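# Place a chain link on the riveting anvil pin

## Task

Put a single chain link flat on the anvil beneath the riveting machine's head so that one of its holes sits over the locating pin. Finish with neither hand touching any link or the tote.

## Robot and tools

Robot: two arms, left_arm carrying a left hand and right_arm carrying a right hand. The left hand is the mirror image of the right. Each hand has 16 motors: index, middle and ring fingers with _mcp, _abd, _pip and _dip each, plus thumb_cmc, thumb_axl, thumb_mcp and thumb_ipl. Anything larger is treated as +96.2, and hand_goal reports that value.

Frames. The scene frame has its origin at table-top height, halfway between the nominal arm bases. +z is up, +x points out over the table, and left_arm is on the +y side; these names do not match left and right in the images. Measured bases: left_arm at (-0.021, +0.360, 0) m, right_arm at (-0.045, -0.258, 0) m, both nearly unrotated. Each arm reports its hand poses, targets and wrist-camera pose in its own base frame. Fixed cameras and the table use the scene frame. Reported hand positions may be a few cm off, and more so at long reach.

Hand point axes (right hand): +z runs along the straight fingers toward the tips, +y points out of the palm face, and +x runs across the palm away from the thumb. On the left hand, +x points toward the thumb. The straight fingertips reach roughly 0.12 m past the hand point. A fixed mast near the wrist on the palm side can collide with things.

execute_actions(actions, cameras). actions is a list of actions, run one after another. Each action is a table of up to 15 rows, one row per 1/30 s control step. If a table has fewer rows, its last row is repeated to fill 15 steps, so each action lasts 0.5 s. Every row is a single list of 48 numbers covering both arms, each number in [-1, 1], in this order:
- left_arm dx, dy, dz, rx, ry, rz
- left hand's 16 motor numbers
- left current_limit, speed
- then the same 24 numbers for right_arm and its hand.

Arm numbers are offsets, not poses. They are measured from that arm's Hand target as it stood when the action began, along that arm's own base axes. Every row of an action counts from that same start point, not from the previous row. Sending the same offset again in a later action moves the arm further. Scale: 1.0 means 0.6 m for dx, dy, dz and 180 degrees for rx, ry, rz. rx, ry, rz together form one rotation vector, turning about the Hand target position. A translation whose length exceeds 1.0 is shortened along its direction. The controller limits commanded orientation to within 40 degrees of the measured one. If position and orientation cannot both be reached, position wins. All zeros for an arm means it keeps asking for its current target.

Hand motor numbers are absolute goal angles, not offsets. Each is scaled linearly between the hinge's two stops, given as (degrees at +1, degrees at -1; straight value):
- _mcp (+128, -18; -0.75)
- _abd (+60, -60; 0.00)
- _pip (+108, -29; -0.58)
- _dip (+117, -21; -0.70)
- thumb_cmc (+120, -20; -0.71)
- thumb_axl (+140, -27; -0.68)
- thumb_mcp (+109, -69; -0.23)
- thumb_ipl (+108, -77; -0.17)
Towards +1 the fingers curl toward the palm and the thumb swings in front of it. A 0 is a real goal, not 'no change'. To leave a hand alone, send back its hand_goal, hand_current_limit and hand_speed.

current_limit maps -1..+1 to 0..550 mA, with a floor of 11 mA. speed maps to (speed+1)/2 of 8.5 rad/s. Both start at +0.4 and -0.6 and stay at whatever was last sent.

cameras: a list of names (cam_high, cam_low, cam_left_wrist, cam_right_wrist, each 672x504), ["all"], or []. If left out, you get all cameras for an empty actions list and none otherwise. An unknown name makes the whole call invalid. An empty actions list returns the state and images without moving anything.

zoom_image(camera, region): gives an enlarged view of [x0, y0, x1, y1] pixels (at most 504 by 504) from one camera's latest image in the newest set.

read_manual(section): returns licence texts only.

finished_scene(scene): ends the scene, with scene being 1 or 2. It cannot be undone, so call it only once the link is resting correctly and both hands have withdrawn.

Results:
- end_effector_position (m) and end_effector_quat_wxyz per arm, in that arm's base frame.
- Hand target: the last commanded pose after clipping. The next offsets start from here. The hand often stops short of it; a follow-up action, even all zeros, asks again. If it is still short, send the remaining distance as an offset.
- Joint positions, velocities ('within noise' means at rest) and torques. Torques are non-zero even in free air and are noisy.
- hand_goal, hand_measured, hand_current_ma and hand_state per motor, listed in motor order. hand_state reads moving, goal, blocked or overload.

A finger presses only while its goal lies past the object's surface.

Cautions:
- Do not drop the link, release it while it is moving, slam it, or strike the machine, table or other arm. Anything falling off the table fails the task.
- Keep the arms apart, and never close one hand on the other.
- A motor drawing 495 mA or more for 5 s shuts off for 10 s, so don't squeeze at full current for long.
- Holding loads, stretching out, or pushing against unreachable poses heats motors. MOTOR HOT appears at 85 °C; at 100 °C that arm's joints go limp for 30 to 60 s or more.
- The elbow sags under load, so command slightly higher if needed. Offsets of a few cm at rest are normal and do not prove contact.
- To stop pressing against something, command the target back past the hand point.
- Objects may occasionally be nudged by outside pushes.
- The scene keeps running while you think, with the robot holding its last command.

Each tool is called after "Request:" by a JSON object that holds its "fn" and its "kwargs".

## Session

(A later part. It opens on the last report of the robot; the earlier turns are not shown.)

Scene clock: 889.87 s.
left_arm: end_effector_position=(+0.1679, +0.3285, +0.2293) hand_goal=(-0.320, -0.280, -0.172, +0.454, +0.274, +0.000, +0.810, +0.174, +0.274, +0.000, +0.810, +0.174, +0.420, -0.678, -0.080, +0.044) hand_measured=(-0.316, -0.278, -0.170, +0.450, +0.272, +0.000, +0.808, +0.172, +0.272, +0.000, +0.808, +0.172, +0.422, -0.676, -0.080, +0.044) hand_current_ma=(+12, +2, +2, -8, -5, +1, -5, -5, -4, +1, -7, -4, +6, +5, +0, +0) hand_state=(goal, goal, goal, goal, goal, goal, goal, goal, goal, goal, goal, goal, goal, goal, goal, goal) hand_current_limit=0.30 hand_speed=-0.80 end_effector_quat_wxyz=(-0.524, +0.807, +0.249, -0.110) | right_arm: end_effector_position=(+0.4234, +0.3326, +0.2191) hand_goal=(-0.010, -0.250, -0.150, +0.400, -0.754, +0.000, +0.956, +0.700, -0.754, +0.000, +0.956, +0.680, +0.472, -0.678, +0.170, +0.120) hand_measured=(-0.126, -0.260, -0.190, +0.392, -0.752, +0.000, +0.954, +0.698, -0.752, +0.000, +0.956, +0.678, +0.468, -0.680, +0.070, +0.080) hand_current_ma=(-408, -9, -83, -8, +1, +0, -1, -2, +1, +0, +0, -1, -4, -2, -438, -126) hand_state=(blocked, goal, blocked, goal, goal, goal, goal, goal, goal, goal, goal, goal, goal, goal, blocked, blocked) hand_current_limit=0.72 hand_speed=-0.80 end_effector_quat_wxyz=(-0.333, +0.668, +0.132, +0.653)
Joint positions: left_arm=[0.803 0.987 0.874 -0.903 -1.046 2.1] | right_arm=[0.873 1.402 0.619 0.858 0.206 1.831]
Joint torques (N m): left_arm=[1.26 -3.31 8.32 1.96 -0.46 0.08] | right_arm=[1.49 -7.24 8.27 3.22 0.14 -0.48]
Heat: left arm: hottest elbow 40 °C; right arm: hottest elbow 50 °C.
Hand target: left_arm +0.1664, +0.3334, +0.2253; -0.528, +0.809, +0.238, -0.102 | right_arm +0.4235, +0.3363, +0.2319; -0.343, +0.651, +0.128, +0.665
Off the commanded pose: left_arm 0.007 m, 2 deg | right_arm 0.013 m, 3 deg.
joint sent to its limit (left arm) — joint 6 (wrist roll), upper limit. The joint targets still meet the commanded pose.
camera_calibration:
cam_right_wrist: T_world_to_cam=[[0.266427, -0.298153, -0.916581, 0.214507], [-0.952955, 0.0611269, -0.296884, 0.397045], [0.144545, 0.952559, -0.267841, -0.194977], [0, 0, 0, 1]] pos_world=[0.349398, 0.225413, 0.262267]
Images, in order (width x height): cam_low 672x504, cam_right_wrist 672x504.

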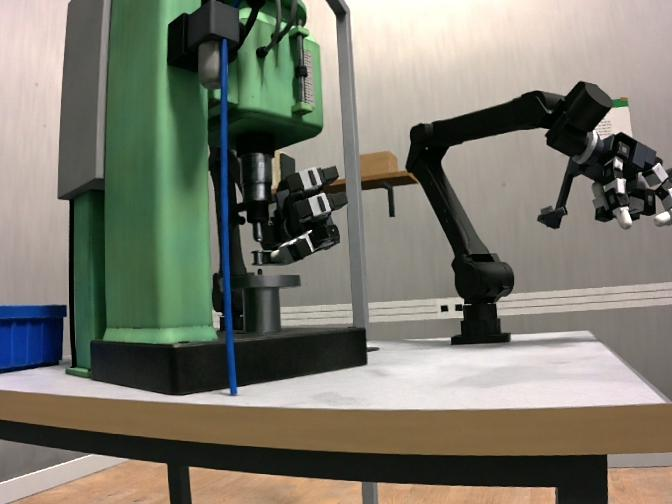

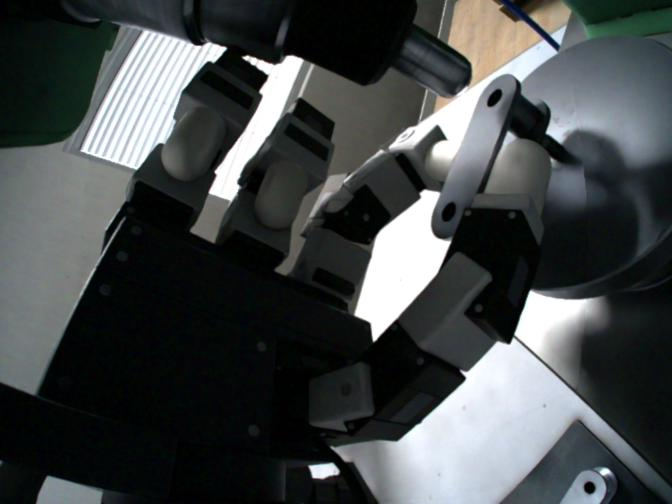

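Request:
{"fn": "execute_actions", "kwargs": {"actions": [[[0,0,0,0,0,0,-0.32,-0.28,-0.172,0.454,0.274,0,0.81,0.174,0.274,0,0.81,0.174,0.42,-0.678,-0.08,0.045,0.3,-0.8,-0.0115,0.001,0,0,0,0.0,-0.01,-0.25,-0.15,0.40,-0.753,0,0.956,0.70,-0.753,0,0.956,0.68,0.473,-0.678,0.17,0.12,0.72,-0.8]]], "cameras": ["cam_low","cam_right_wrist"]}}

Request:
{"fn": "zoom_image", "kwargs": {"camera": "cam_low", "region": [240, 230, 300, 285]}}

Request:
{"fn": "zoom_image", "kwargs": {"camera": "cam_right_wrist", "region": [480, 70, 590, 175]}}

Scene clock: 942.17 s.
left_arm: end_effector_position=(+0.1679, +0.3285, +0.2293) hand_goal=(-0.320, -0.280, -0.172, +0.454, +0.274, +0.000, +0.810, +0.174, +0.274, +0.000, +0.810, +0.174, +0.420, -0.678, -0.080, +0.044) hand_measured=(-0.316, -0.278, -0.170, +0.450, +0.272, +0.000, +0.808, +0.172, +0.272, +0.000, +0.808, +0.172, +0.422, -0.676, -0.080, +0.044) hand_current_ma=(+12, +2, +2, -8, -5, +1, -5, -5, -4, +1, -7, -4, +6, +5, +0, +0) hand_state=(goal, goal, goal, goal, goal, goal, goal, goal, goal, goal, goal, goal, goal, goal, goal, goal) hand_current_limit=0.30 hand_speed=-0.80 end_effector_quat_wxyz=(-0.524, +0.807, +0.249, -0.110) | right_arm: end_effector_position=(+0.4197, +0.3320, +0.2155) hand_goal=(-0.010, -0.250, -0.150, +0.400, -0.754, +0.000, +0.956, +0.700, -0.754, +0.000, +0.956, +0.680, +0.472, -0.678, +0.170, +0.120) hand_measured=(-0.126, -0.260, -0.190, +0.392, -0.752, +0.000, +0.954, +0.698, -0.752, +0.000, +0.956, +0.678, +0.468, -0.680, +0.070, +0.080) hand_current_ma=(-408, -9, -83, -8, +1, +0, -1, -2, +1, +0, +0, -1, -4, -2, -438, -126) hand_state=(blocked, goal, blocked, goal, goal, goal, goal, goal, goal, goal, goal, goal, goal, goal, blocked, blocked) hand_current_limit=0.72 hand_speed=-0.80 end_effector_quat_wxyz=(-0.330, +0.670, +0.130, +0.652)
Joint positions: left_arm=[0.803 0.987 0.874 -0.903 -1.046 2.1] | right_arm=[0.882 1.402 0.611 0.86 0.222 1.831]
Joint torques (N m): left_arm=[1.08 -3.37 8.38 1.87 -0.45 0.05] | right_arm=[2.08 -7.82 7.97 3.15 0.15 -0.51]
Heat: left arm: hottest elbow 40 °C; right arm: hottest elbow 48 °C.
Hand target: left_arm +0.1664, +0.3334, +0.2253; -0.528, +0.809, +0.238, -0.102 | right_arm +0.4165, +0.3368, +0.2317; -0.343, +0.651, +0.128, +0.665
Off the commanded pose: left_arm 0.007 m, 2 deg | right_arm 0.017 m, 3 deg.
joint sent to its limit (left arm) — joint 6 (wrist roll), upper limit. The joint targets still meet the commanded pose.
camera_calibration:
cam_right_wrist: T_world_to_cam=[[0.260234, -0.303382, -0.916645, 0.216279], [-0.953953, 0.0658815, -0.292631, 0.390366], [0.149169, 0.950589, -0.272268, -0.195069], [0, 0, 0, 1]] pos_world=[0.345207, 0.225328, 0.259373]
Images, in order (width x height): cam_low 672x504, cam_right_wrist 672x504.

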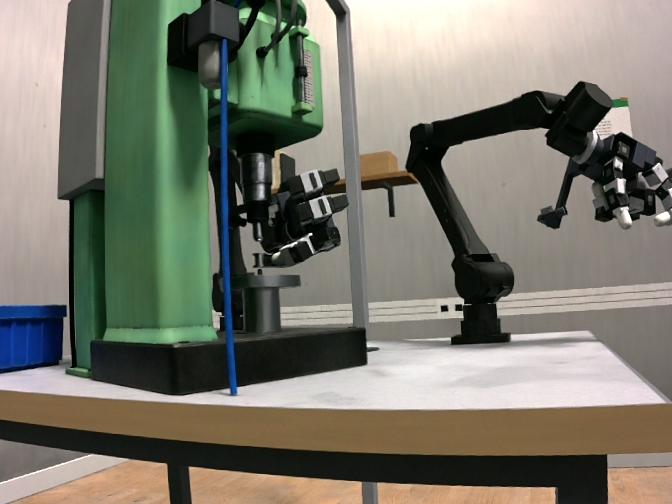

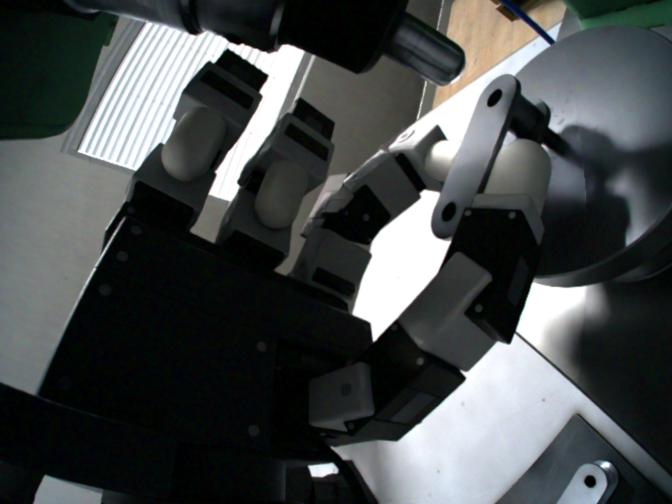

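Scaled by 8.400 from the camera's 672x504 image, which has a finer 960x720 frame.

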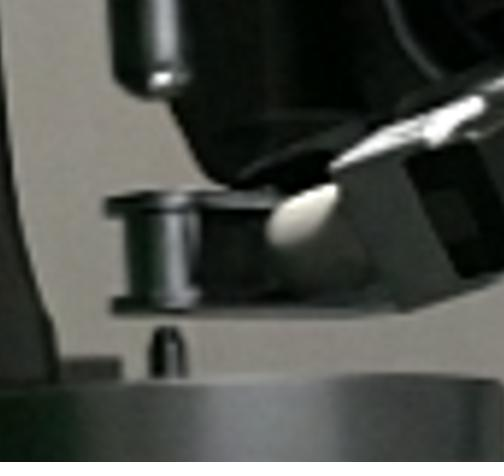

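Scaled by 4.582 from the camera's 672x504 image, which has a finer 960x720 frame.

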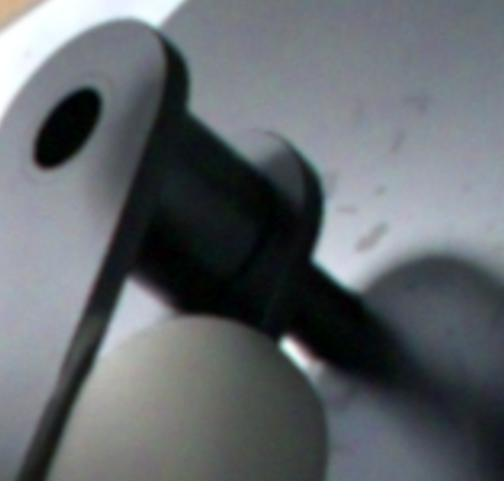

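Request:
{"fn": "zoom_image", "kwargs": {"camera": "cam_right_wrist", "region": [530, 115, 590, 175]}}

Request:
{"fn": "zoom_image", "kwargs": {"camera": "cam_right_wrist", "region": [400, 20, 480, 100]}}

Scaled by 8.400 from the camera's 672x504 image, which has a finer 960x720 frame.

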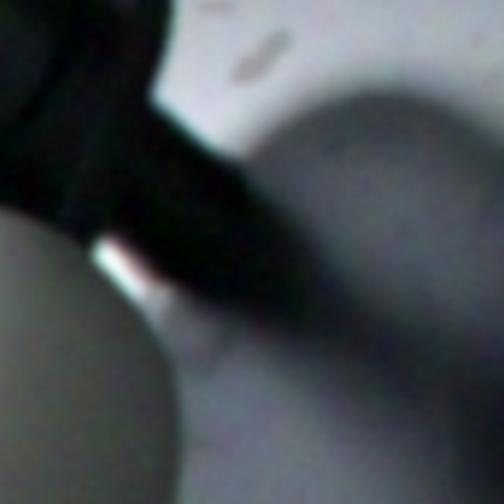

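Scaled by 6.300 from the camera's 672x504 image, which has a finer 960x720 frame.

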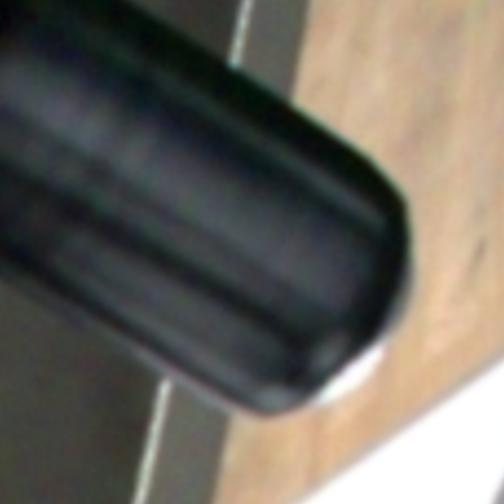

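Request:
{"fn": "execute_actions", "kwargs": {"actions": [[[0,0,0,0,0,0,-0.32,-0.28,-0.172,0.454,0.274,0,0.81,0.174,0.274,0,0.81,0.174,0.42,-0.678,-0.08,0.045,0.3,-0.8,-0.0033,-0.001,-0.007,0,0,0.0,-0.01,-0.25,-0.15,0.40,-0.753,0,0.956,0.70,-0.753,0,0.956,0.68,0.473,-0.678,0.17,0.12,0.72,-0.8]]], "cameras": ["cam_low","cam_right_wrist"]}}

Request:
{"fn": "zoom_image", "kwargs": {"camera": "cam_low", "region": [240, 230, 300, 285]}}

Request:
{"fn": "zoom_image", "kwargs": {"camera": "cam_right_wrist", "region": [480, 70, 590, 175]}}

Scene clock: 981.87 s.
left_arm: end_effector_position=(+0.1679, +0.3285, +0.2293) hand_goal=(-0.320, -0.280, -0.172, +0.454, +0.274, +0.000, +0.810, +0.174, +0.274, +0.000, +0.810, +0.174, +0.420, -0.678, -0.080, +0.044) hand_measured=(-0.316, -0.278, -0.170, +0.450, +0.272, +0.000, +0.808, +0.172, +0.272, +0.000, +0.808, +0.172, +0.422, -0.676, -0.080, +0.044) hand_current_ma=(+12, +2, +2, -8, -5, +1, -5, -5, -4, +1, -7, -4, +6, +5, +0, +0) hand_state=(goal, goal, goal, goal, goal, goal, goal, goal, goal, goal, goal, goal, goal, goal, goal, goal) hand_current_limit=0.30 hand_speed=-0.80 end_effector_quat_wxyz=(-0.524, +0.807, +0.249, -0.110) | right_arm: end_effector_position=(+0.4176, +0.3309, +0.2148) hand_goal=(-0.010, -0.250, -0.150, +0.400, -0.754, +0.000, +0.956, +0.700, -0.754, +0.000, +0.956, +0.680, +0.472, -0.678, +0.170, +0.120) hand_measured=(-0.126, -0.260, -0.190, +0.392, -0.752, +0.000, +0.954, +0.698, -0.752, +0.000, +0.956, +0.678, +0.468, -0.680, +0.070, +0.080) hand_current_ma=(-408, -9, -83, -8, +1, +0, -1, -2, +1, +0, +0, -1, -4, -2, -438, -126) hand_state=(blocked, goal, blocked, goal, goal, goal, goal, goal, goal, goal, goal, goal, goal, goal, blocked, blocked) hand_current_limit=0.72 hand_speed=-0.80 end_effector_quat_wxyz=(-0.331, +0.668, +0.129, +0.654)
Joint positions: left_arm=[0.803 0.987 0.874 -0.903 -1.046 2.1] | right_arm=[0.885 1.402 0.603 0.875 0.225 1.831]
Joint torques (N m): left_arm=[1.08 -3.49 8.34 1.85 -0.46 0.06] | right_arm=[2.08 -7.36 7.92 3.21 0.15 -0.51]
Heat: left arm: hottest elbow 40 °C; right arm: hottest elbow 45 °C.
Hand target: left_arm +0.1664, +0.3334, +0.2253; -0.528, +0.809, +0.238, -0.102 | right_arm +0.4145, +0.3363, +0.2276; -0.343, +0.651, +0.128, +0.665
Off the commanded pose: left_arm 0.007 m, 2 deg | right_arm 0.014 m, 3 deg.
joint sent to its limit (left arm) — joint 6 (wrist roll), upper limit. The joint targets still meet the commanded pose.
camera_calibration:
cam_right_wrist: T_world_to_cam=[[0.264007, -0.298464, -0.91718, 0.212877], [-0.952684, 0.0678285, -0.296299, 0.387884], [0.150645, 0.952008, -0.266434, -0.196321], [0, 0, 0, 1]] pos_world=[0.342904, 0.224126, 0.257869]
Images, in order (width x height): cam_low 672x504, cam_right_wrist 672x504.

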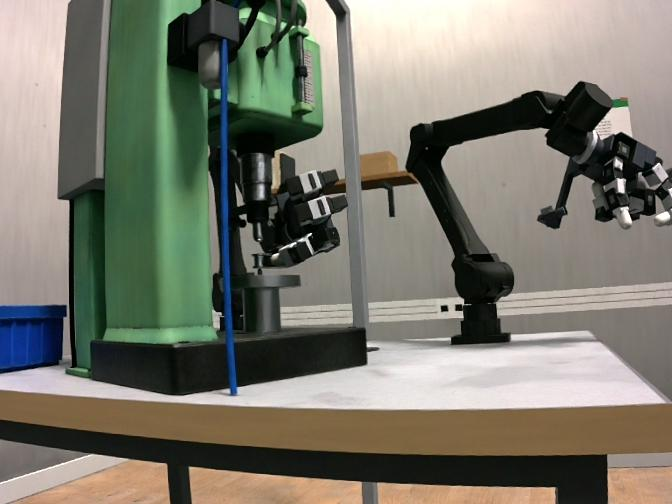

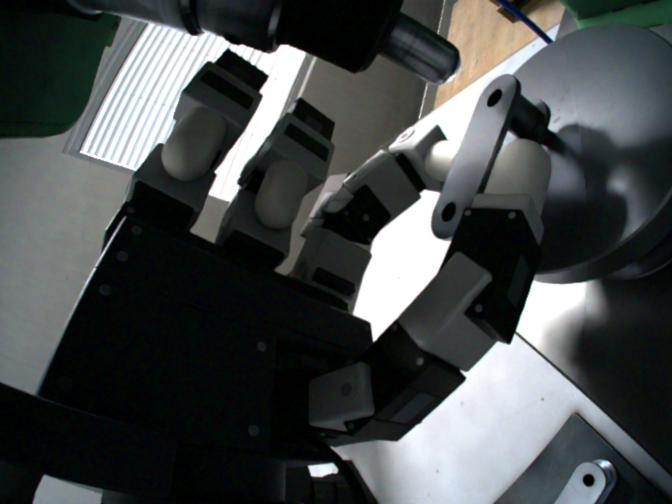

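Scaled by 8.400 from the camera's 672x504 image, which has a finer 960x720 frame.

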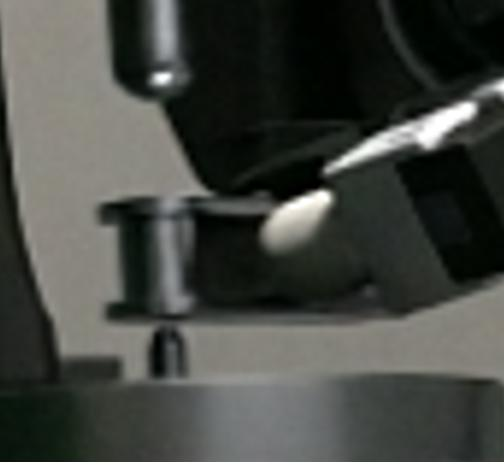

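Scaled by 4.582 from the camera's 672x504 image, which has a finer 960x720 frame.

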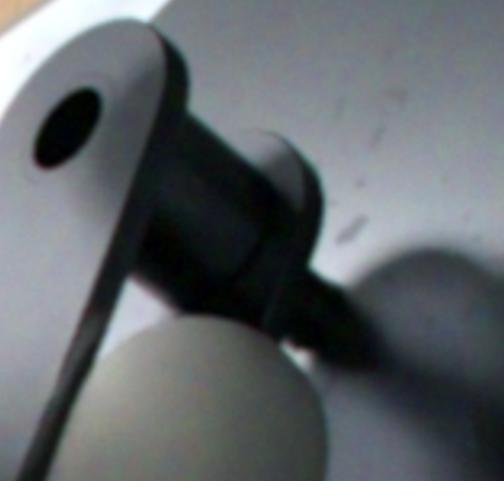

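Request:
{"fn": "execute_actions", "kwargs": {"actions": [[[0,0,0,0,0,0,-0.32,-0.28,-0.172,0.454,0.274,0,0.81,0.174,0.274,0,0.81,0.174,0.42,-0.678,-0.08,0.045,0.3,-0.8,0,0.001,-0.008,0,0,0.0,-0.01,-0.25,-0.15,0.40,-0.753,0,0.956,0.70,-0.753,0,0.956,0.68,0.473,-0.678,0.17,0.12,0.72,-0.8]]], "cameras": ["cam_low","cam_right_wrist"]}}

Request:
{"fn": "zoom_image", "kwargs": {"camera": "cam_low", "region": [240, 230, 300, 285]}}

Request:
{"fn": "zoom_image", "kwargs": {"camera": "cam_right_wrist", "region": [480, 70, 590, 175]}}

Scene clock: 992.33 s.
left_arm: end_effector_position=(+0.1679, +0.3285, +0.2293) hand_goal=(-0.320, -0.280, -0.172, +0.454, +0.274, +0.000, +0.810, +0.174, +0.274, +0.000, +0.810, +0.174, +0.420, -0.678, -0.080, +0.044) hand_measured=(-0.316, -0.278, -0.170, +0.450, +0.272, +0.000, +0.808, +0.172, +0.272, +0.000, +0.808, +0.172, +0.422, -0.676, -0.080, +0.044) hand_current_ma=(+12, +2, +2, -8, -5, +1, -5, -5, -4, +1, -7, -4, +6, +5, +0, +0) hand_state=(goal, goal, goal, goal, goal, goal, goal, goal, goal, goal, goal, goal, goal, goal, goal, goal) hand_current_limit=0.30 hand_speed=-0.80 end_effector_quat_wxyz=(-0.524, +0.807, +0.249, -0.110) | right_arm: end_effector_position=(+0.4170, +0.3307, +0.2170) hand_goal=(-0.010, -0.250, -0.150, +0.400, -0.754, +0.000, +0.956, +0.700, -0.754, +0.000, +0.956, +0.680, +0.472, -0.678, +0.170, +0.120) hand_measured=(-0.126, -0.260, -0.190, +0.392, -0.752, +0.000, +0.954, +0.698, -0.752, +0.000, +0.956, +0.678, +0.468, -0.680, +0.070, +0.080) hand_current_ma=(-408, -9, -83, -8, +1, +0, -1, -2, +1, +0, +0, -1, -4, -2, -438, -126) hand_state=(blocked, goal, blocked, goal, goal, goal, goal, goal, goal, goal, goal, goal, goal, goal, blocked, blocked) hand_current_limit=0.72 hand_speed=-0.80 end_effector_quat_wxyz=(-0.334, +0.664, +0.127, +0.657)
Joint positions: left_arm=[0.803 0.987 0.874 -0.903 -1.046 2.1] | right_arm=[0.886 1.402 0.6 0.892 0.226 1.831]
Joint torques (N m): left_arm=[1.38 -3.55 8.35 1.92 -0.43 0.07] | right_arm=[2.2 -6.24 7.77 3.18 0.15 -0.51]
Heat: left arm: hottest elbow 40 °C; right arm: hottest elbow 46 °C.
Hand target: left_arm +0.1664, +0.3334, +0.2253; -0.528, +0.809, +0.238, -0.102 | right_arm +0.4145, +0.3368, +0.2229; -0.343, +0.651, +0.128, +0.665
Off the commanded pose: left_arm 0.007 m, 2 deg | right_arm 0.009 m, 2 deg.
joint sent to its limit (left arm) — joint 6 (wrist roll), upper limit. The joint targets still meet the commanded pose.
camera_calibration:
cam_right_wrist: T_world_to_cam=[[0.271591, -0.288901, -0.918028, 0.20881], [-0.950138, 0.0713754, -0.303552, 0.387294], [0.153221, 0.954695, -0.25511, -0.199895], [0, 0, 0, 1]] pos_world=[0.3419, 0.22352, 0.258262]
Images, in order (width x height): cam_low 672x504, cam_right_wrist 672x504.

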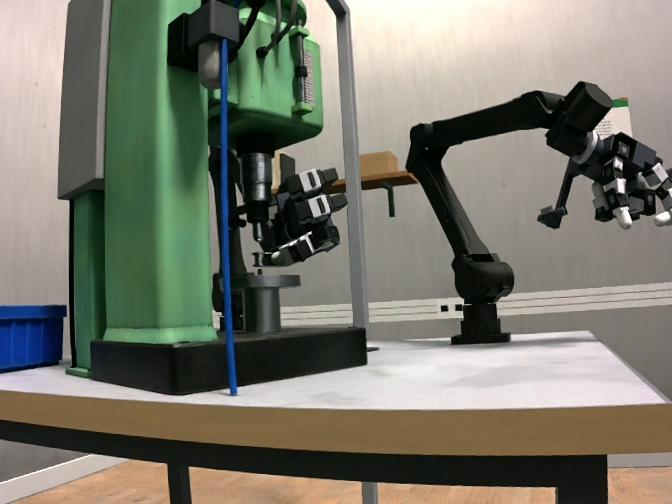

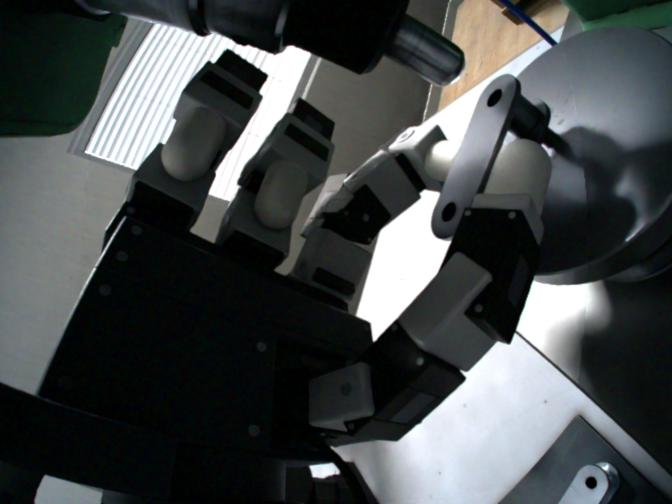

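Scaled by 8.400 from the camera's 672x504 image, which has a finer 960x720 frame.

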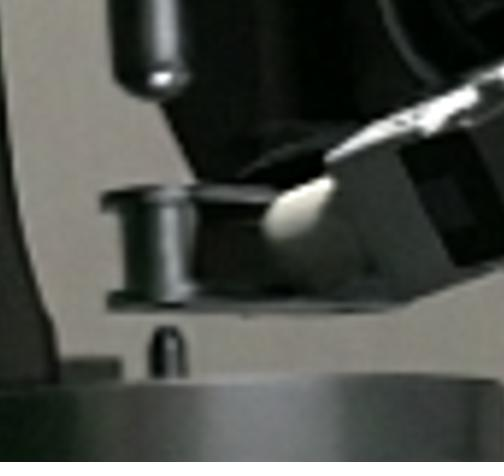

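Scaled by 4.582 from the camera's 672x504 image, which has a finer 960x720 frame.

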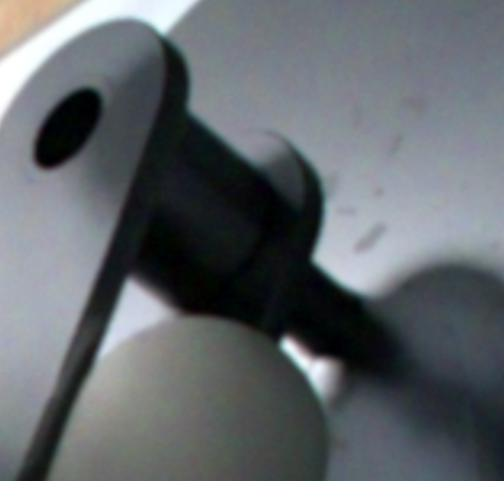

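Request:
{"fn": "execute_actions", "kwargs": {"actions": [[[0,0,0,0,0,0,-0.32,-0.28,-0.172,0.454,0.274,0,0.81,0.174,0.274,0,0.81,0.174,0.42,-0.678,-0.08,0.045,0.3,-0.8,0,0.0007,-0.013,0,0,0.0,-0.01,-0.25,-0.15,0.40,-0.753,0,0.956,0.70,-0.753,0,0.956,0.68,0.473,-0.678,0.17,0.12,0.72,-0.8]]], "cameras": ["cam_low","cam_right_wrist"]}}

Request:
{"fn": "zoom_image", "kwargs": {"camera": "cam_low", "region": [240, 230, 300, 285]}}

Request:
{"fn": "zoom_image", "kwargs": {"camera": "cam_right_wrist", "region": [480, 70, 590, 175]}}

Scene clock: 998.57 s.
left_arm: end_effector_position=(+0.1679, +0.3285, +0.2293) hand_goal=(-0.320, -0.280, -0.172, +0.454, +0.274, +0.000, +0.810, +0.174, +0.274, +0.000, +0.810, +0.174, +0.420, -0.678, -0.080, +0.044) hand_measured=(-0.316, -0.278, -0.170, +0.450, +0.272, +0.000, +0.808, +0.172, +0.272, +0.000, +0.808, +0.172, +0.422, -0.676, -0.080, +0.044) hand_current_ma=(+12, +2, +2, -8, -5, +1, -5, -5, -4, +1, -7, -4, +6, +5, +0, +0) hand_state=(goal, goal, goal, goal, goal, goal, goal, goal, goal, goal, goal, goal, goal, goal, goal, goal) hand_current_limit=0.30 hand_speed=-0.80 end_effector_quat_wxyz=(-0.524, +0.807, +0.249, -0.110) | right_arm: end_effector_position=(+0.4176, +0.3318, +0.2090) hand_goal=(-0.010, -0.250, -0.150, +0.400, -0.754, +0.000, +0.956, +0.700, -0.754, +0.000, +0.956, +0.680, +0.472, -0.678, +0.170, +0.120) hand_measured=(-0.126, -0.256, -0.190, +0.392, -0.752, +0.000, +0.954, +0.698, -0.752, +0.000, +0.956, +0.678, +0.472, -0.680, +0.070, +0.080) hand_current_ma=(-408, -5, -83, -8, +1, +0, -1, -2, +1, +0, +0, -1, -1, -1, -438, -126) hand_state=(blocked, goal, blocked, goal, goal, goal, goal, goal, goal, goal, goal, goal, goal, goal, blocked, blocked) hand_current_limit=0.72 hand_speed=-0.80 end_effector_quat_wxyz=(-0.334, +0.663, +0.127, +0.658)
Joint positions: left_arm=[0.803 0.987 0.874 -0.903 -1.046 2.1] | right_arm=[0.886 1.427 0.594 0.923 0.226 1.831]
Joint torques (N m): left_arm=[1.32 -3.55 8.4 1.95 -0.45 0.06] | right_arm=[2.02 -6.53 7.49 3.11 0.14 -0.51]
Heat: left arm: hottest elbow 40 °C; right arm: hottest elbow 45 °C.
Hand target: left_arm +0.1664, +0.3334, +0.2253; -0.528, +0.809, +0.238, -0.102 | right_arm +0.4146, +0.3373, +0.2151; -0.343, +0.651, +0.128, +0.665
Off the commanded pose: left_arm 0.007 m, 2 deg | right_arm 0.009 m, 2 deg.
joint sent to its limit (left arm) — joint 6 (wrist roll), upper limit. The joint targets still meet the commanded pose.
camera_calibration:
cam_right_wrist: T_world_to_cam=[[0.272005, -0.288469, -0.918041, 0.201237], [-0.950067, 0.0711079, -0.303837, 0.385536], [0.152928, 0.954845, -0.254723, -0.203052], [0, 0, 0, 1]] pos_world=[0.3426, 0.224519, 0.250162]
Images, in order (width x height): cam_low 672x504, cam_right_wrist 672x504.

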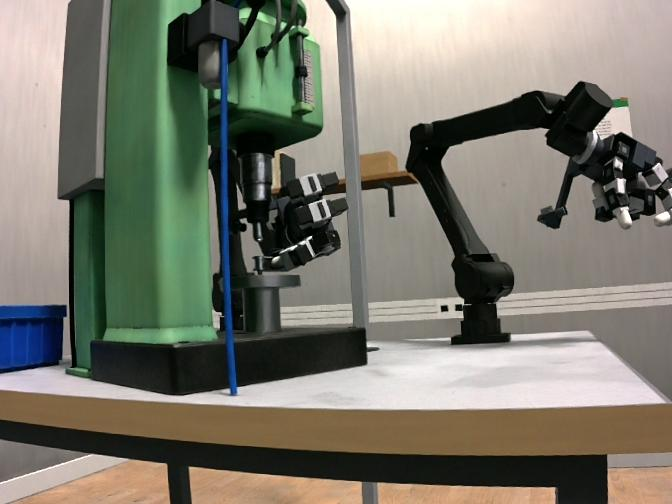

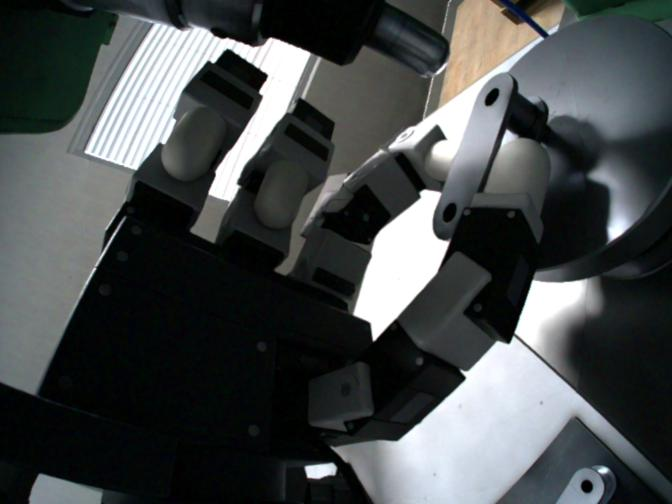

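Scaled by 8.400 from the camera's 672x504 image, which has a finer 960x720 frame.

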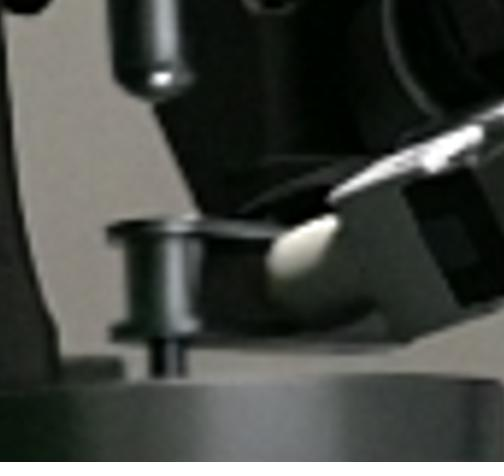

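Scaled by 4.582 from the camera's 672x504 image, which has a finer 960x720 frame.

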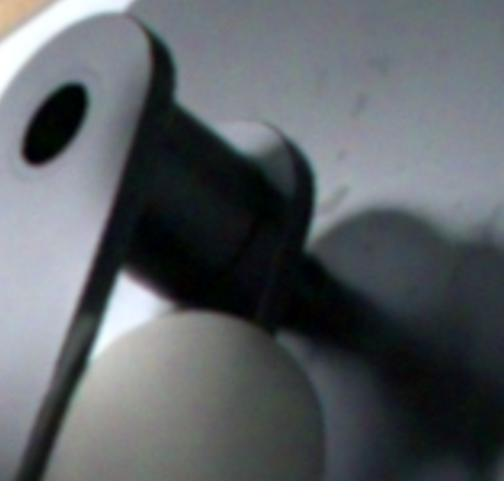

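Request:
{"fn": "execute_actions", "kwargs": {"actions": [], "cameras": ["cam_left_wrist"]}}

Scene clock: 1012.47 s.
left_arm: end_effector_position=(+0.1679, +0.3285, +0.2293) hand_goal=(-0.320, -0.280, -0.172, +0.454, +0.274, +0.000, +0.810, +0.174, +0.274, +0.000, +0.810, +0.174, +0.420, -0.678, -0.080, +0.044) hand_measured=(-0.316, -0.278, -0.170, +0.450, +0.272, +0.000, +0.808, +0.172, +0.272, +0.000, +0.808, +0.172, +0.422, -0.676, -0.080, +0.044) hand_current_ma=(+12, +2, +2, -8, -5, +1, -5, -5, -4, +1, -7, -4, +6, +5, +0, +0) hand_state=(goal, goal, goal, goal, goal, goal, goal, goal, goal, goal, goal, goal, goal, goal, goal, goal) hand_current_limit=0.30 hand_speed=-0.80 end_effector_quat_wxyz=(-0.524, +0.807, +0.249, -0.110) | right_arm: end_effector_position=(+0.4176, +0.3318, +0.2090) hand_goal=(-0.010, -0.250, -0.150, +0.400, -0.754, +0.000, +0.956, +0.700, -0.754, +0.000, +0.956, +0.680, +0.472, -0.678, +0.170, +0.120) hand_measured=(-0.126, -0.256, -0.190, +0.392, -0.752, +0.000, +0.954, +0.698, -0.752, +0.000, +0.956, +0.678, +0.472, -0.680, +0.070, +0.080) hand_current_ma=(-408, -5, -83, -8, +1, +0, -1, -2, +1, +0, +0, -1, -1, -1, -438, -126) hand_state=(blocked, goal, blocked, goal, goal, goal, goal, goal, goal, goal, goal, goal, goal, goal, blocked, blocked) hand_current_limit=0.72 hand_speed=-0.80 end_effector_quat_wxyz=(-0.334, +0.663, +0.127, +0.658)
Joint positions: left_arm=[0.803 0.987 0.874 -0.903 -1.046 2.1] | right_arm=[0.886 1.427 0.594 0.923 0.226 1.831]
Joint velocities: within noise
Joint torques (N m): left_arm=[1.2 -3.37 8.31 1.89 -0.46 0.06] | right_arm=[2.14 -6.53 7.49 3.1 0.15 -0.51]
Motor temperatures (°C): left_arm=[26 32 40 28 29 27] | right_arm=[26 30 44 24 24 25]
Heat: left arm: hottest elbow 40 °C; right arm: hottest elbow 44 °C.
Hand target: left_arm +0.1664, +0.3334, +0.2253; -0.528, +0.809, +0.238, -0.102 | right_arm +0.4146, +0.3373, +0.2151; -0.343, +0.651, +0.128, +0.665
Off the commanded pose: left_arm 0.007 m, 2 deg | right_arm 0.009 m, 2 deg.
camera_calibration:
cam_left_wrist: T_world_to_cam=[[-0.833284, -0.173588, 0.524885, 0.0478585], [0.547774, -0.130946, 0.826315, -0.277154], [-0.0747066, 0.976074, 0.204202, -0.227967], [0, 0, 0, 1]] pos_world=[0.174667, 0.194528, 0.250447]
Images, in order (width x height): cam_left_wrist 672x504.

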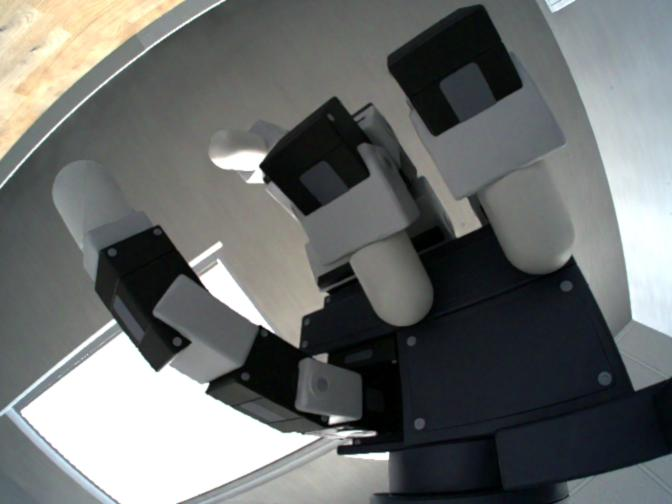

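Request:
{"fn": "execute_actions", "kwargs": {"actions": [[[0,0,0,0,0,0,-0.32,-0.28,-0.172,0.454,0.274,0,0.81,0.174,0.274,0,0.81,0.174,0.42,-0.678,-0.08,0.045,0.3,-0.8,0,0,-0.006,0,0,0.0,-0.01,-0.25,-0.15,0.40,-0.753,0,0.956,0.70,-0.753,0,0.956,0.68,0.473,-0.678,0.17,0.12,0.72,-0.8]]], "cameras": ["cam_low","cam_right_wrist"]}}

Request:
{"fn": "zoom_image", "kwargs": {"camera": "cam_low", "region": [240, 230, 300, 285]}}

Request:
{"fn": "zoom_image", "kwargs": {"camera": "cam_right_wrist", "region": [480, 70, 590, 175]}}

Scene clock: 1017.50 s.
left_arm: end_effector_position=(+0.1679, +0.3285, +0.2293) hand_goal=(-0.320, -0.280, -0.172, +0.454, +0.274, +0.000, +0.810, +0.174, +0.274, +0.000, +0.810, +0.174, +0.420, -0.678, -0.080, +0.044) hand_measured=(-0.316, -0.278, -0.170, +0.450, +0.272, +0.000, +0.808, +0.172, +0.272, +0.000, +0.808, +0.172, +0.422, -0.676, -0.080, +0.044) hand_current_ma=(+12, +2, +2, -8, -5, +1, -5, -5, -4, +1, -7, -4, +6, +5, +0, +0) hand_state=(goal, goal, goal, goal, goal, goal, goal, goal, goal, goal, goal, goal, goal, goal, goal, goal) hand_current_limit=0.30 hand_speed=-0.80 end_effector_quat_wxyz=(-0.524, +0.807, +0.249, -0.110) | right_arm: end_effector_position=(+0.4178, +0.3320, +0.2086) hand_goal=(-0.010, -0.250, -0.150, +0.400, -0.754, +0.000, +0.956, +0.700, -0.754, +0.000, +0.956, +0.680, +0.472, -0.678, +0.170, +0.120) hand_measured=(-0.126, -0.256, -0.190, +0.392, -0.752, +0.000, +0.954, +0.698, -0.752, +0.000, +0.956, +0.678, +0.470, -0.680, +0.070, +0.080) hand_current_ma=(-408, -5, -83, -8, +1, +0, -1, -2, +1, +0, +0, -1, -1, -1, -438, -126) hand_state=(blocked, goal, blocked, goal, goal, goal, goal, goal, goal, goal, goal, goal, goal, goal, blocked, blocked) hand_current_limit=0.72 hand_speed=-0.80 end_effector_quat_wxyz=(-0.336, +0.661, +0.126, +0.659)
Joint positions: left_arm=[0.803 0.987 0.874 -0.903 -1.046 2.1] | right_arm=[0.886 1.433 0.592 0.938 0.226 1.831]
Joint torques (N m): left_arm=[1.2 -3.43 8.36 1.92 -0.44 0.07] | right_arm=[2.08 -6.36 7.28 3.08 0.14 -0.51]
Heat: left arm: hottest elbow 40 °C; right arm: hottest elbow 44 °C.
Hand target: left_arm +0.1664, +0.3334, +0.2253; -0.528, +0.809, +0.238, -0.102 | right_arm +0.4146, +0.3373, +0.2115; -0.343, +0.651, +0.128, +0.665
Off the commanded pose: left_arm 0.007 m, 2 deg | right_arm 0.007 m, 2 deg.
joint sent to its limit (left arm) — joint 6 (wrist roll), upper limit. The joint targets still meet the commanded pose.
camera_calibration:
cam_right_wrist: T_world_to_cam=[[0.276251, -0.283263, -0.918394, 0.19744], [-0.948651, 0.072854, -0.307822, 0.385126], [0.154103, 0.956271, -0.248592, -0.205639], [0, 0, 0, 1]] pos_world=[0.342497, 0.224516, 0.248758]
Images, in order (width x height): cam_low 672x504, cam_right_wrist 672x504.

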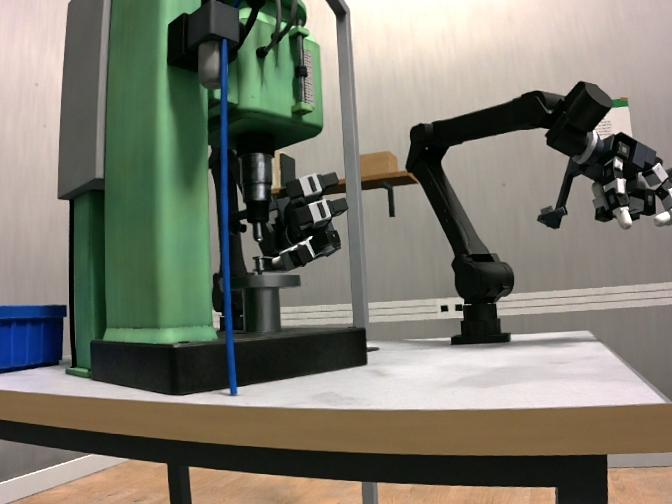

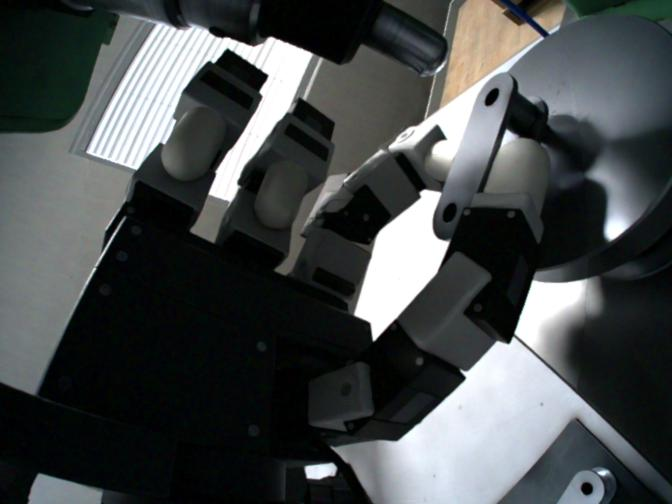

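Scaled by 8.400 from the camera's 672x504 image, which has a finer 960x720 frame.

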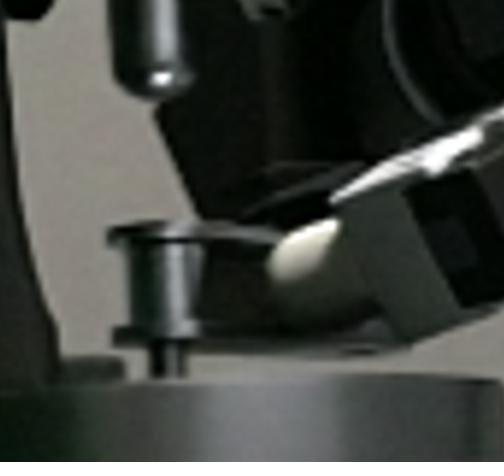

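Scaled by 4.582 from the camera's 672x504 image, which has a finer 960x720 frame.

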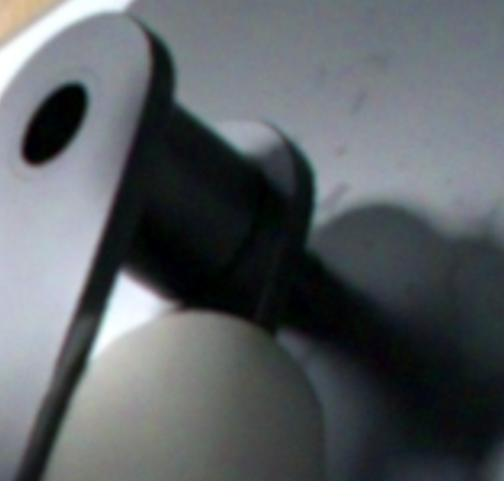

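Request:
{"fn": "execute_actions", "kwargs": {"actions": [[[0,0,0,0,0,0,-0.32,-0.28,-0.172,0.454,0.274,0,0.81,0.174,0.274,0,0.81,0.174,0.42,-0.678,-0.08,0.045,0.3,-0.8,-0.006,-0.005,0.0,0,0,0.0,-0.01,-0.25,-0.15,0.40,-0.753,0,0.956,0.70,-0.753,0,0.956,0.68,0.473,-0.678,0.17,0.12,0.72,-0.8]]], "cameras": ["cam_low","cam_right_wrist"]}}

Request:
{"fn": "zoom_image", "kwargs": {"camera": "cam_low", "region": [240, 230, 300, 285]}}

Request:
{"fn": "zoom_image", "kwargs": {"camera": "cam_right_wrist", "region": [480, 70, 590, 175]}}

Scene clock: 1030.20 s.
left_arm: end_effector_position=(+0.1679, +0.3285, +0.2293) hand_goal=(-0.320, -0.280, -0.172, +0.454, +0.274, +0.000, +0.810, +0.174, +0.274, +0.000, +0.810, +0.174, +0.420, -0.678, -0.080, +0.044) hand_measured=(-0.316, -0.278, -0.170, +0.450, +0.272, +0.000, +0.808, +0.172, +0.272, +0.000, +0.808, +0.172, +0.422, -0.676, -0.080, +0.044) hand_current_ma=(+12, +2, +2, -8, -5, +1, -5, -5, -4, +1, -7, -4, +6, +5, +0, +0) hand_state=(goal, goal, goal, goal, goal, goal, goal, goal, goal, goal, goal, goal, goal, goal, goal, goal) hand_current_limit=0.30 hand_speed=-0.80 end_effector_quat_wxyz=(-0.524, +0.807, +0.249, -0.110) | right_arm: end_effector_position=(+0.4157, +0.3316, +0.2053) hand_goal=(-0.010, -0.250, -0.150, +0.400, -0.754, +0.000, +0.956, +0.700, -0.754, +0.000, +0.956, +0.680, +0.472, -0.678, +0.170, +0.120) hand_measured=(-0.126, -0.256, -0.190, +0.394, -0.752, +0.000, +0.954, +0.698, -0.752, +0.000, +0.956, +0.678, +0.474, -0.676, +0.070, +0.080) hand_current_ma=(-408, -5, -83, -6, +1, +0, -1, -2, +1, +0, +0, -1, +2, +1, -438, -126) hand_state=(blocked, goal, blocked, goal, goal, goal, goal, goal, goal, goal, goal, goal, goal, goal, blocked, blocked) hand_current_limit=0.72 hand_speed=-0.80 end_effector_quat_wxyz=(-0.337, +0.662, +0.130, +0.657)
Joint positions: left_arm=[0.803 0.987 0.874 -0.903 -1.046 2.1] | right_arm=[0.887 1.433 0.584 0.941 0.218 1.831]
Joint torques (N m): left_arm=[1.26 -3.43 8.28 1.84 -0.46 0.08] | right_arm=[2.37 -7.18 6.97 3 0.18 -0.52]
Heat: left arm: hottest elbow 40 °C; right arm: hottest elbow 44 °C.
Hand target: left_arm +0.1664, +0.3334, +0.2253; -0.528, +0.809, +0.238, -0.102 | right_arm +0.4109, +0.3343, +0.2114; -0.343, +0.651, +0.128, +0.665
Off the commanded pose: left_arm 0.007 m, 2 deg | right_arm 0.008 m, 2 deg.
joint sent to its limit (left arm) — joint 6 (wrist roll), upper limit. The joint targets still meet the commanded pose.
camera_calibration:
cam_right_wrist: T_world_to_cam=[[0.275942, -0.28526, -0.917869, 0.195643], [-0.950065, 0.0638188, -0.305455, 0.385289], [0.145711, 0.956323, -0.253405, -0.201273], [0, 0, 0, 1]] pos_world=[0.341391, 0.223703, 0.246259]
Images, in order (width x height): cam_low 672x504, cam_right_wrist 672x504.

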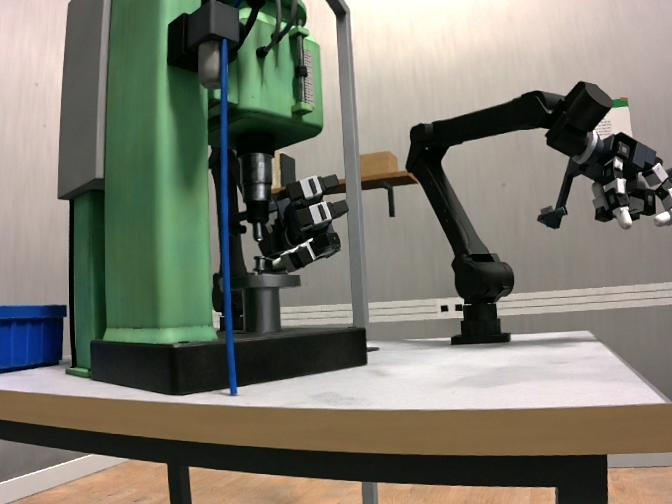

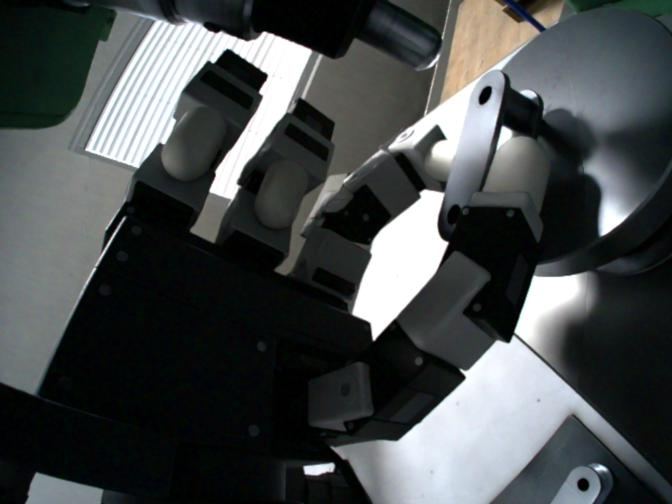

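Scaled by 8.400 from the camera's 672x504 image, which has a finer 960x720 frame.

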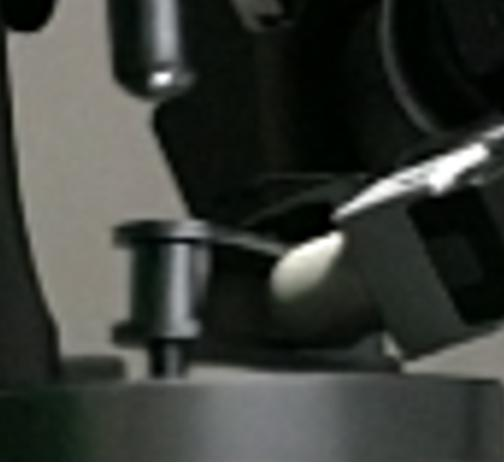

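Scaled by 4.582 from the camera's 672x504 image, which has a finer 960x720 frame.

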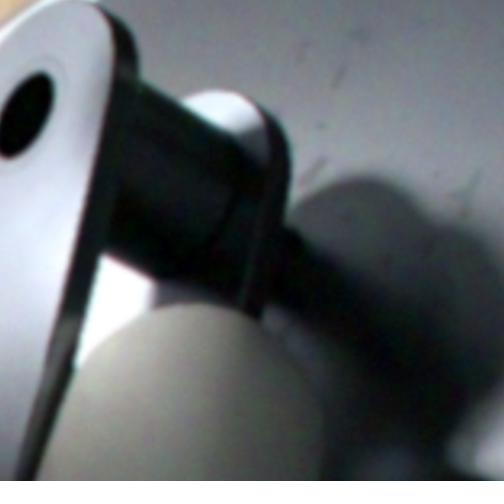

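Request:
{"fn": "execute_actions", "kwargs": {"actions": [[[0,0,0,0,0,0,-0.32,-0.28,-0.172,0.454,0.274,0,0.81,0.174,0.274,0,0.81,0.174,0.42,-0.678,-0.08,0.045,0.3,-0.8,0.004,0.004,0.02,0,0,0.0,-0.01,-0.25,-0.15,0.40,-0.753,0,0.956,0.70,-0.753,0,0.956,0.68,0.473,-0.678,0.17,0.12,0.72,-0.8]]], "cameras": ["cam_low","cam_right_wrist"]}}

Request:
{"fn": "zoom_image", "kwargs": {"camera": "cam_low", "region": [240, 230, 300, 285]}}

Request:
{"fn": "zoom_image", "kwargs": {"camera": "cam_right_wrist", "region": [480, 70, 590, 175]}}

Scene clock: 1048.07 s.
left_arm: end_effector_position=(+0.1679, +0.3285, +0.2293) hand_goal=(-0.320, -0.280, -0.172, +0.454, +0.274, +0.000, +0.810, +0.174, +0.274, +0.000, +0.810, +0.174, +0.420, -0.678, -0.080, +0.044) hand_measured=(-0.316, -0.278, -0.170, +0.450, +0.272, +0.000, +0.808, +0.172, +0.272, +0.000, +0.808, +0.172, +0.422, -0.676, -0.080, +0.044) hand_current_ma=(+12, +2, +2, -8, -5, +1, -5, -5, -4, +1, -7, -4, +6, +5, +0, +0) hand_state=(goal, goal, goal, goal, goal, goal, goal, goal, goal, goal, goal, goal, goal, goal, goal, goal) hand_current_limit=0.30 hand_speed=-0.80 end_effector_quat_wxyz=(-0.524, +0.807, +0.249, -0.110) | right_arm: end_effector_position=(+0.4146, +0.3293, +0.2121) hand_goal=(-0.010, -0.250, -0.150, +0.400, -0.754, +0.000, +0.956, +0.700, -0.754, +0.000, +0.956, +0.680, +0.472, -0.678, +0.170, +0.120) hand_measured=(-0.126, -0.256, -0.190, +0.394, -0.752, +0.000, +0.954, +0.698, -0.752, +0.000, +0.956, +0.678, +0.474, -0.676, +0.070, +0.080) hand_current_ma=(-408, -6, -84, -7, +1, +0, -1, -2, +1, +0, +0, -1, +2, +1, -438, -126) hand_state=(blocked, goal, blocked, goal, goal, goal, goal, goal, goal, goal, goal, goal, goal, goal, blocked, blocked) hand_current_limit=0.72 hand_speed=-0.80 end_effector_quat_wxyz=(-0.337, +0.659, +0.125, +0.661)
Joint positions: left_arm=[0.803 0.987 0.874 -0.903 -1.046 2.1] | right_arm=[0.889 1.416 0.584 0.935 0.229 1.831]
Joint torques (N m): left_arm=[1.55 -3.66 8.38 1.95 -0.44 0.06] | right_arm=[2.08 -7.65 8.69 1.52 0.1 -0.52]
Heat: left arm: hottest elbow 40 °C; right arm: hottest elbow 44 °C.
Hand target: left_arm +0.1664, +0.3334, +0.2253; -0.528, +0.809, +0.238, -0.102 | right_arm +0.4133, +0.3367, +0.2233; -0.343, +0.651, +0.128, +0.665
Off the commanded pose: left_arm 0.007 m, 2 deg | right_arm 0.014 m, 1 deg.
joint sent to its limit (left arm) — joint 6 (wrist roll), upper limit. The joint targets still meet the commanded pose.
camera_calibration:
cam_right_wrist: T_world_to_cam=[[0.278947, -0.279529, -0.918723, 0.19856], [-0.947616, 0.0748935, -0.310506, 0.382963], [0.155602, 0.957212, -0.243995, -0.203605], [0, 0, 0, 1]] pos_world=[0.339196, 0.221715, 0.251656]
Images, in order (width x height): cam_low 672x504, cam_right_wrist 672x504.

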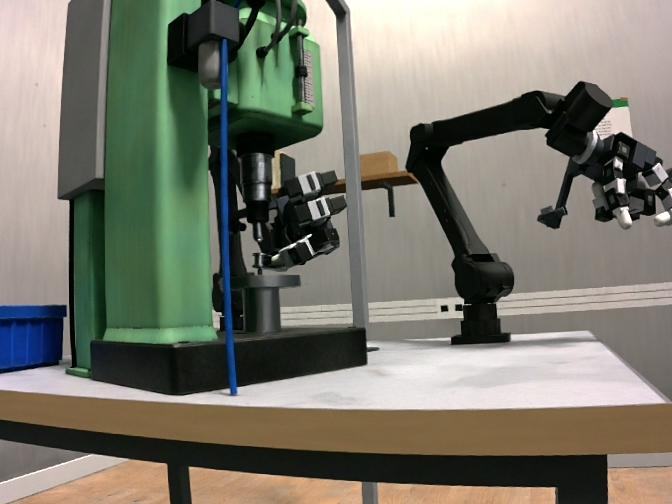

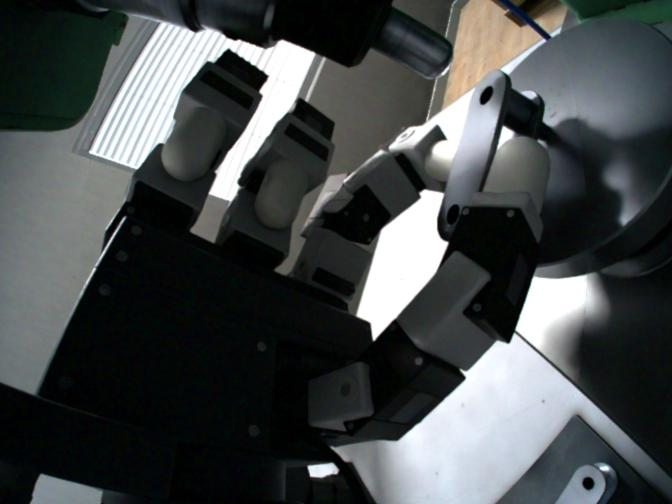

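Scaled by 8.400 from the camera's 672x504 image, which has a finer 960x720 frame.

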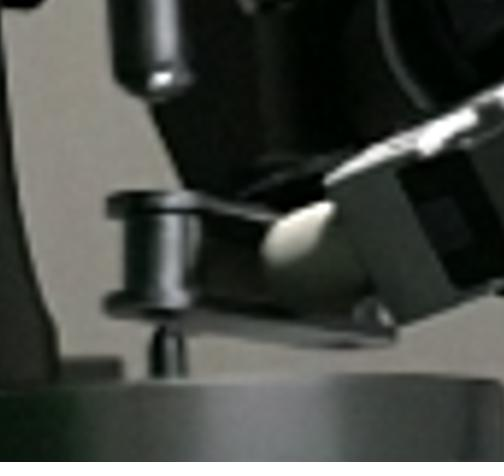

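Scaled by 4.582 from the camera's 672x504 image, which has a finer 960x720 frame.

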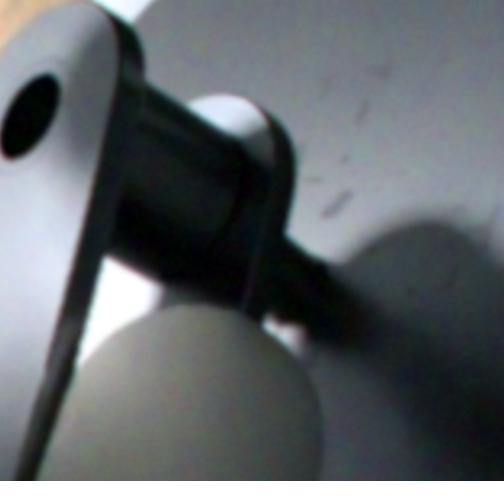

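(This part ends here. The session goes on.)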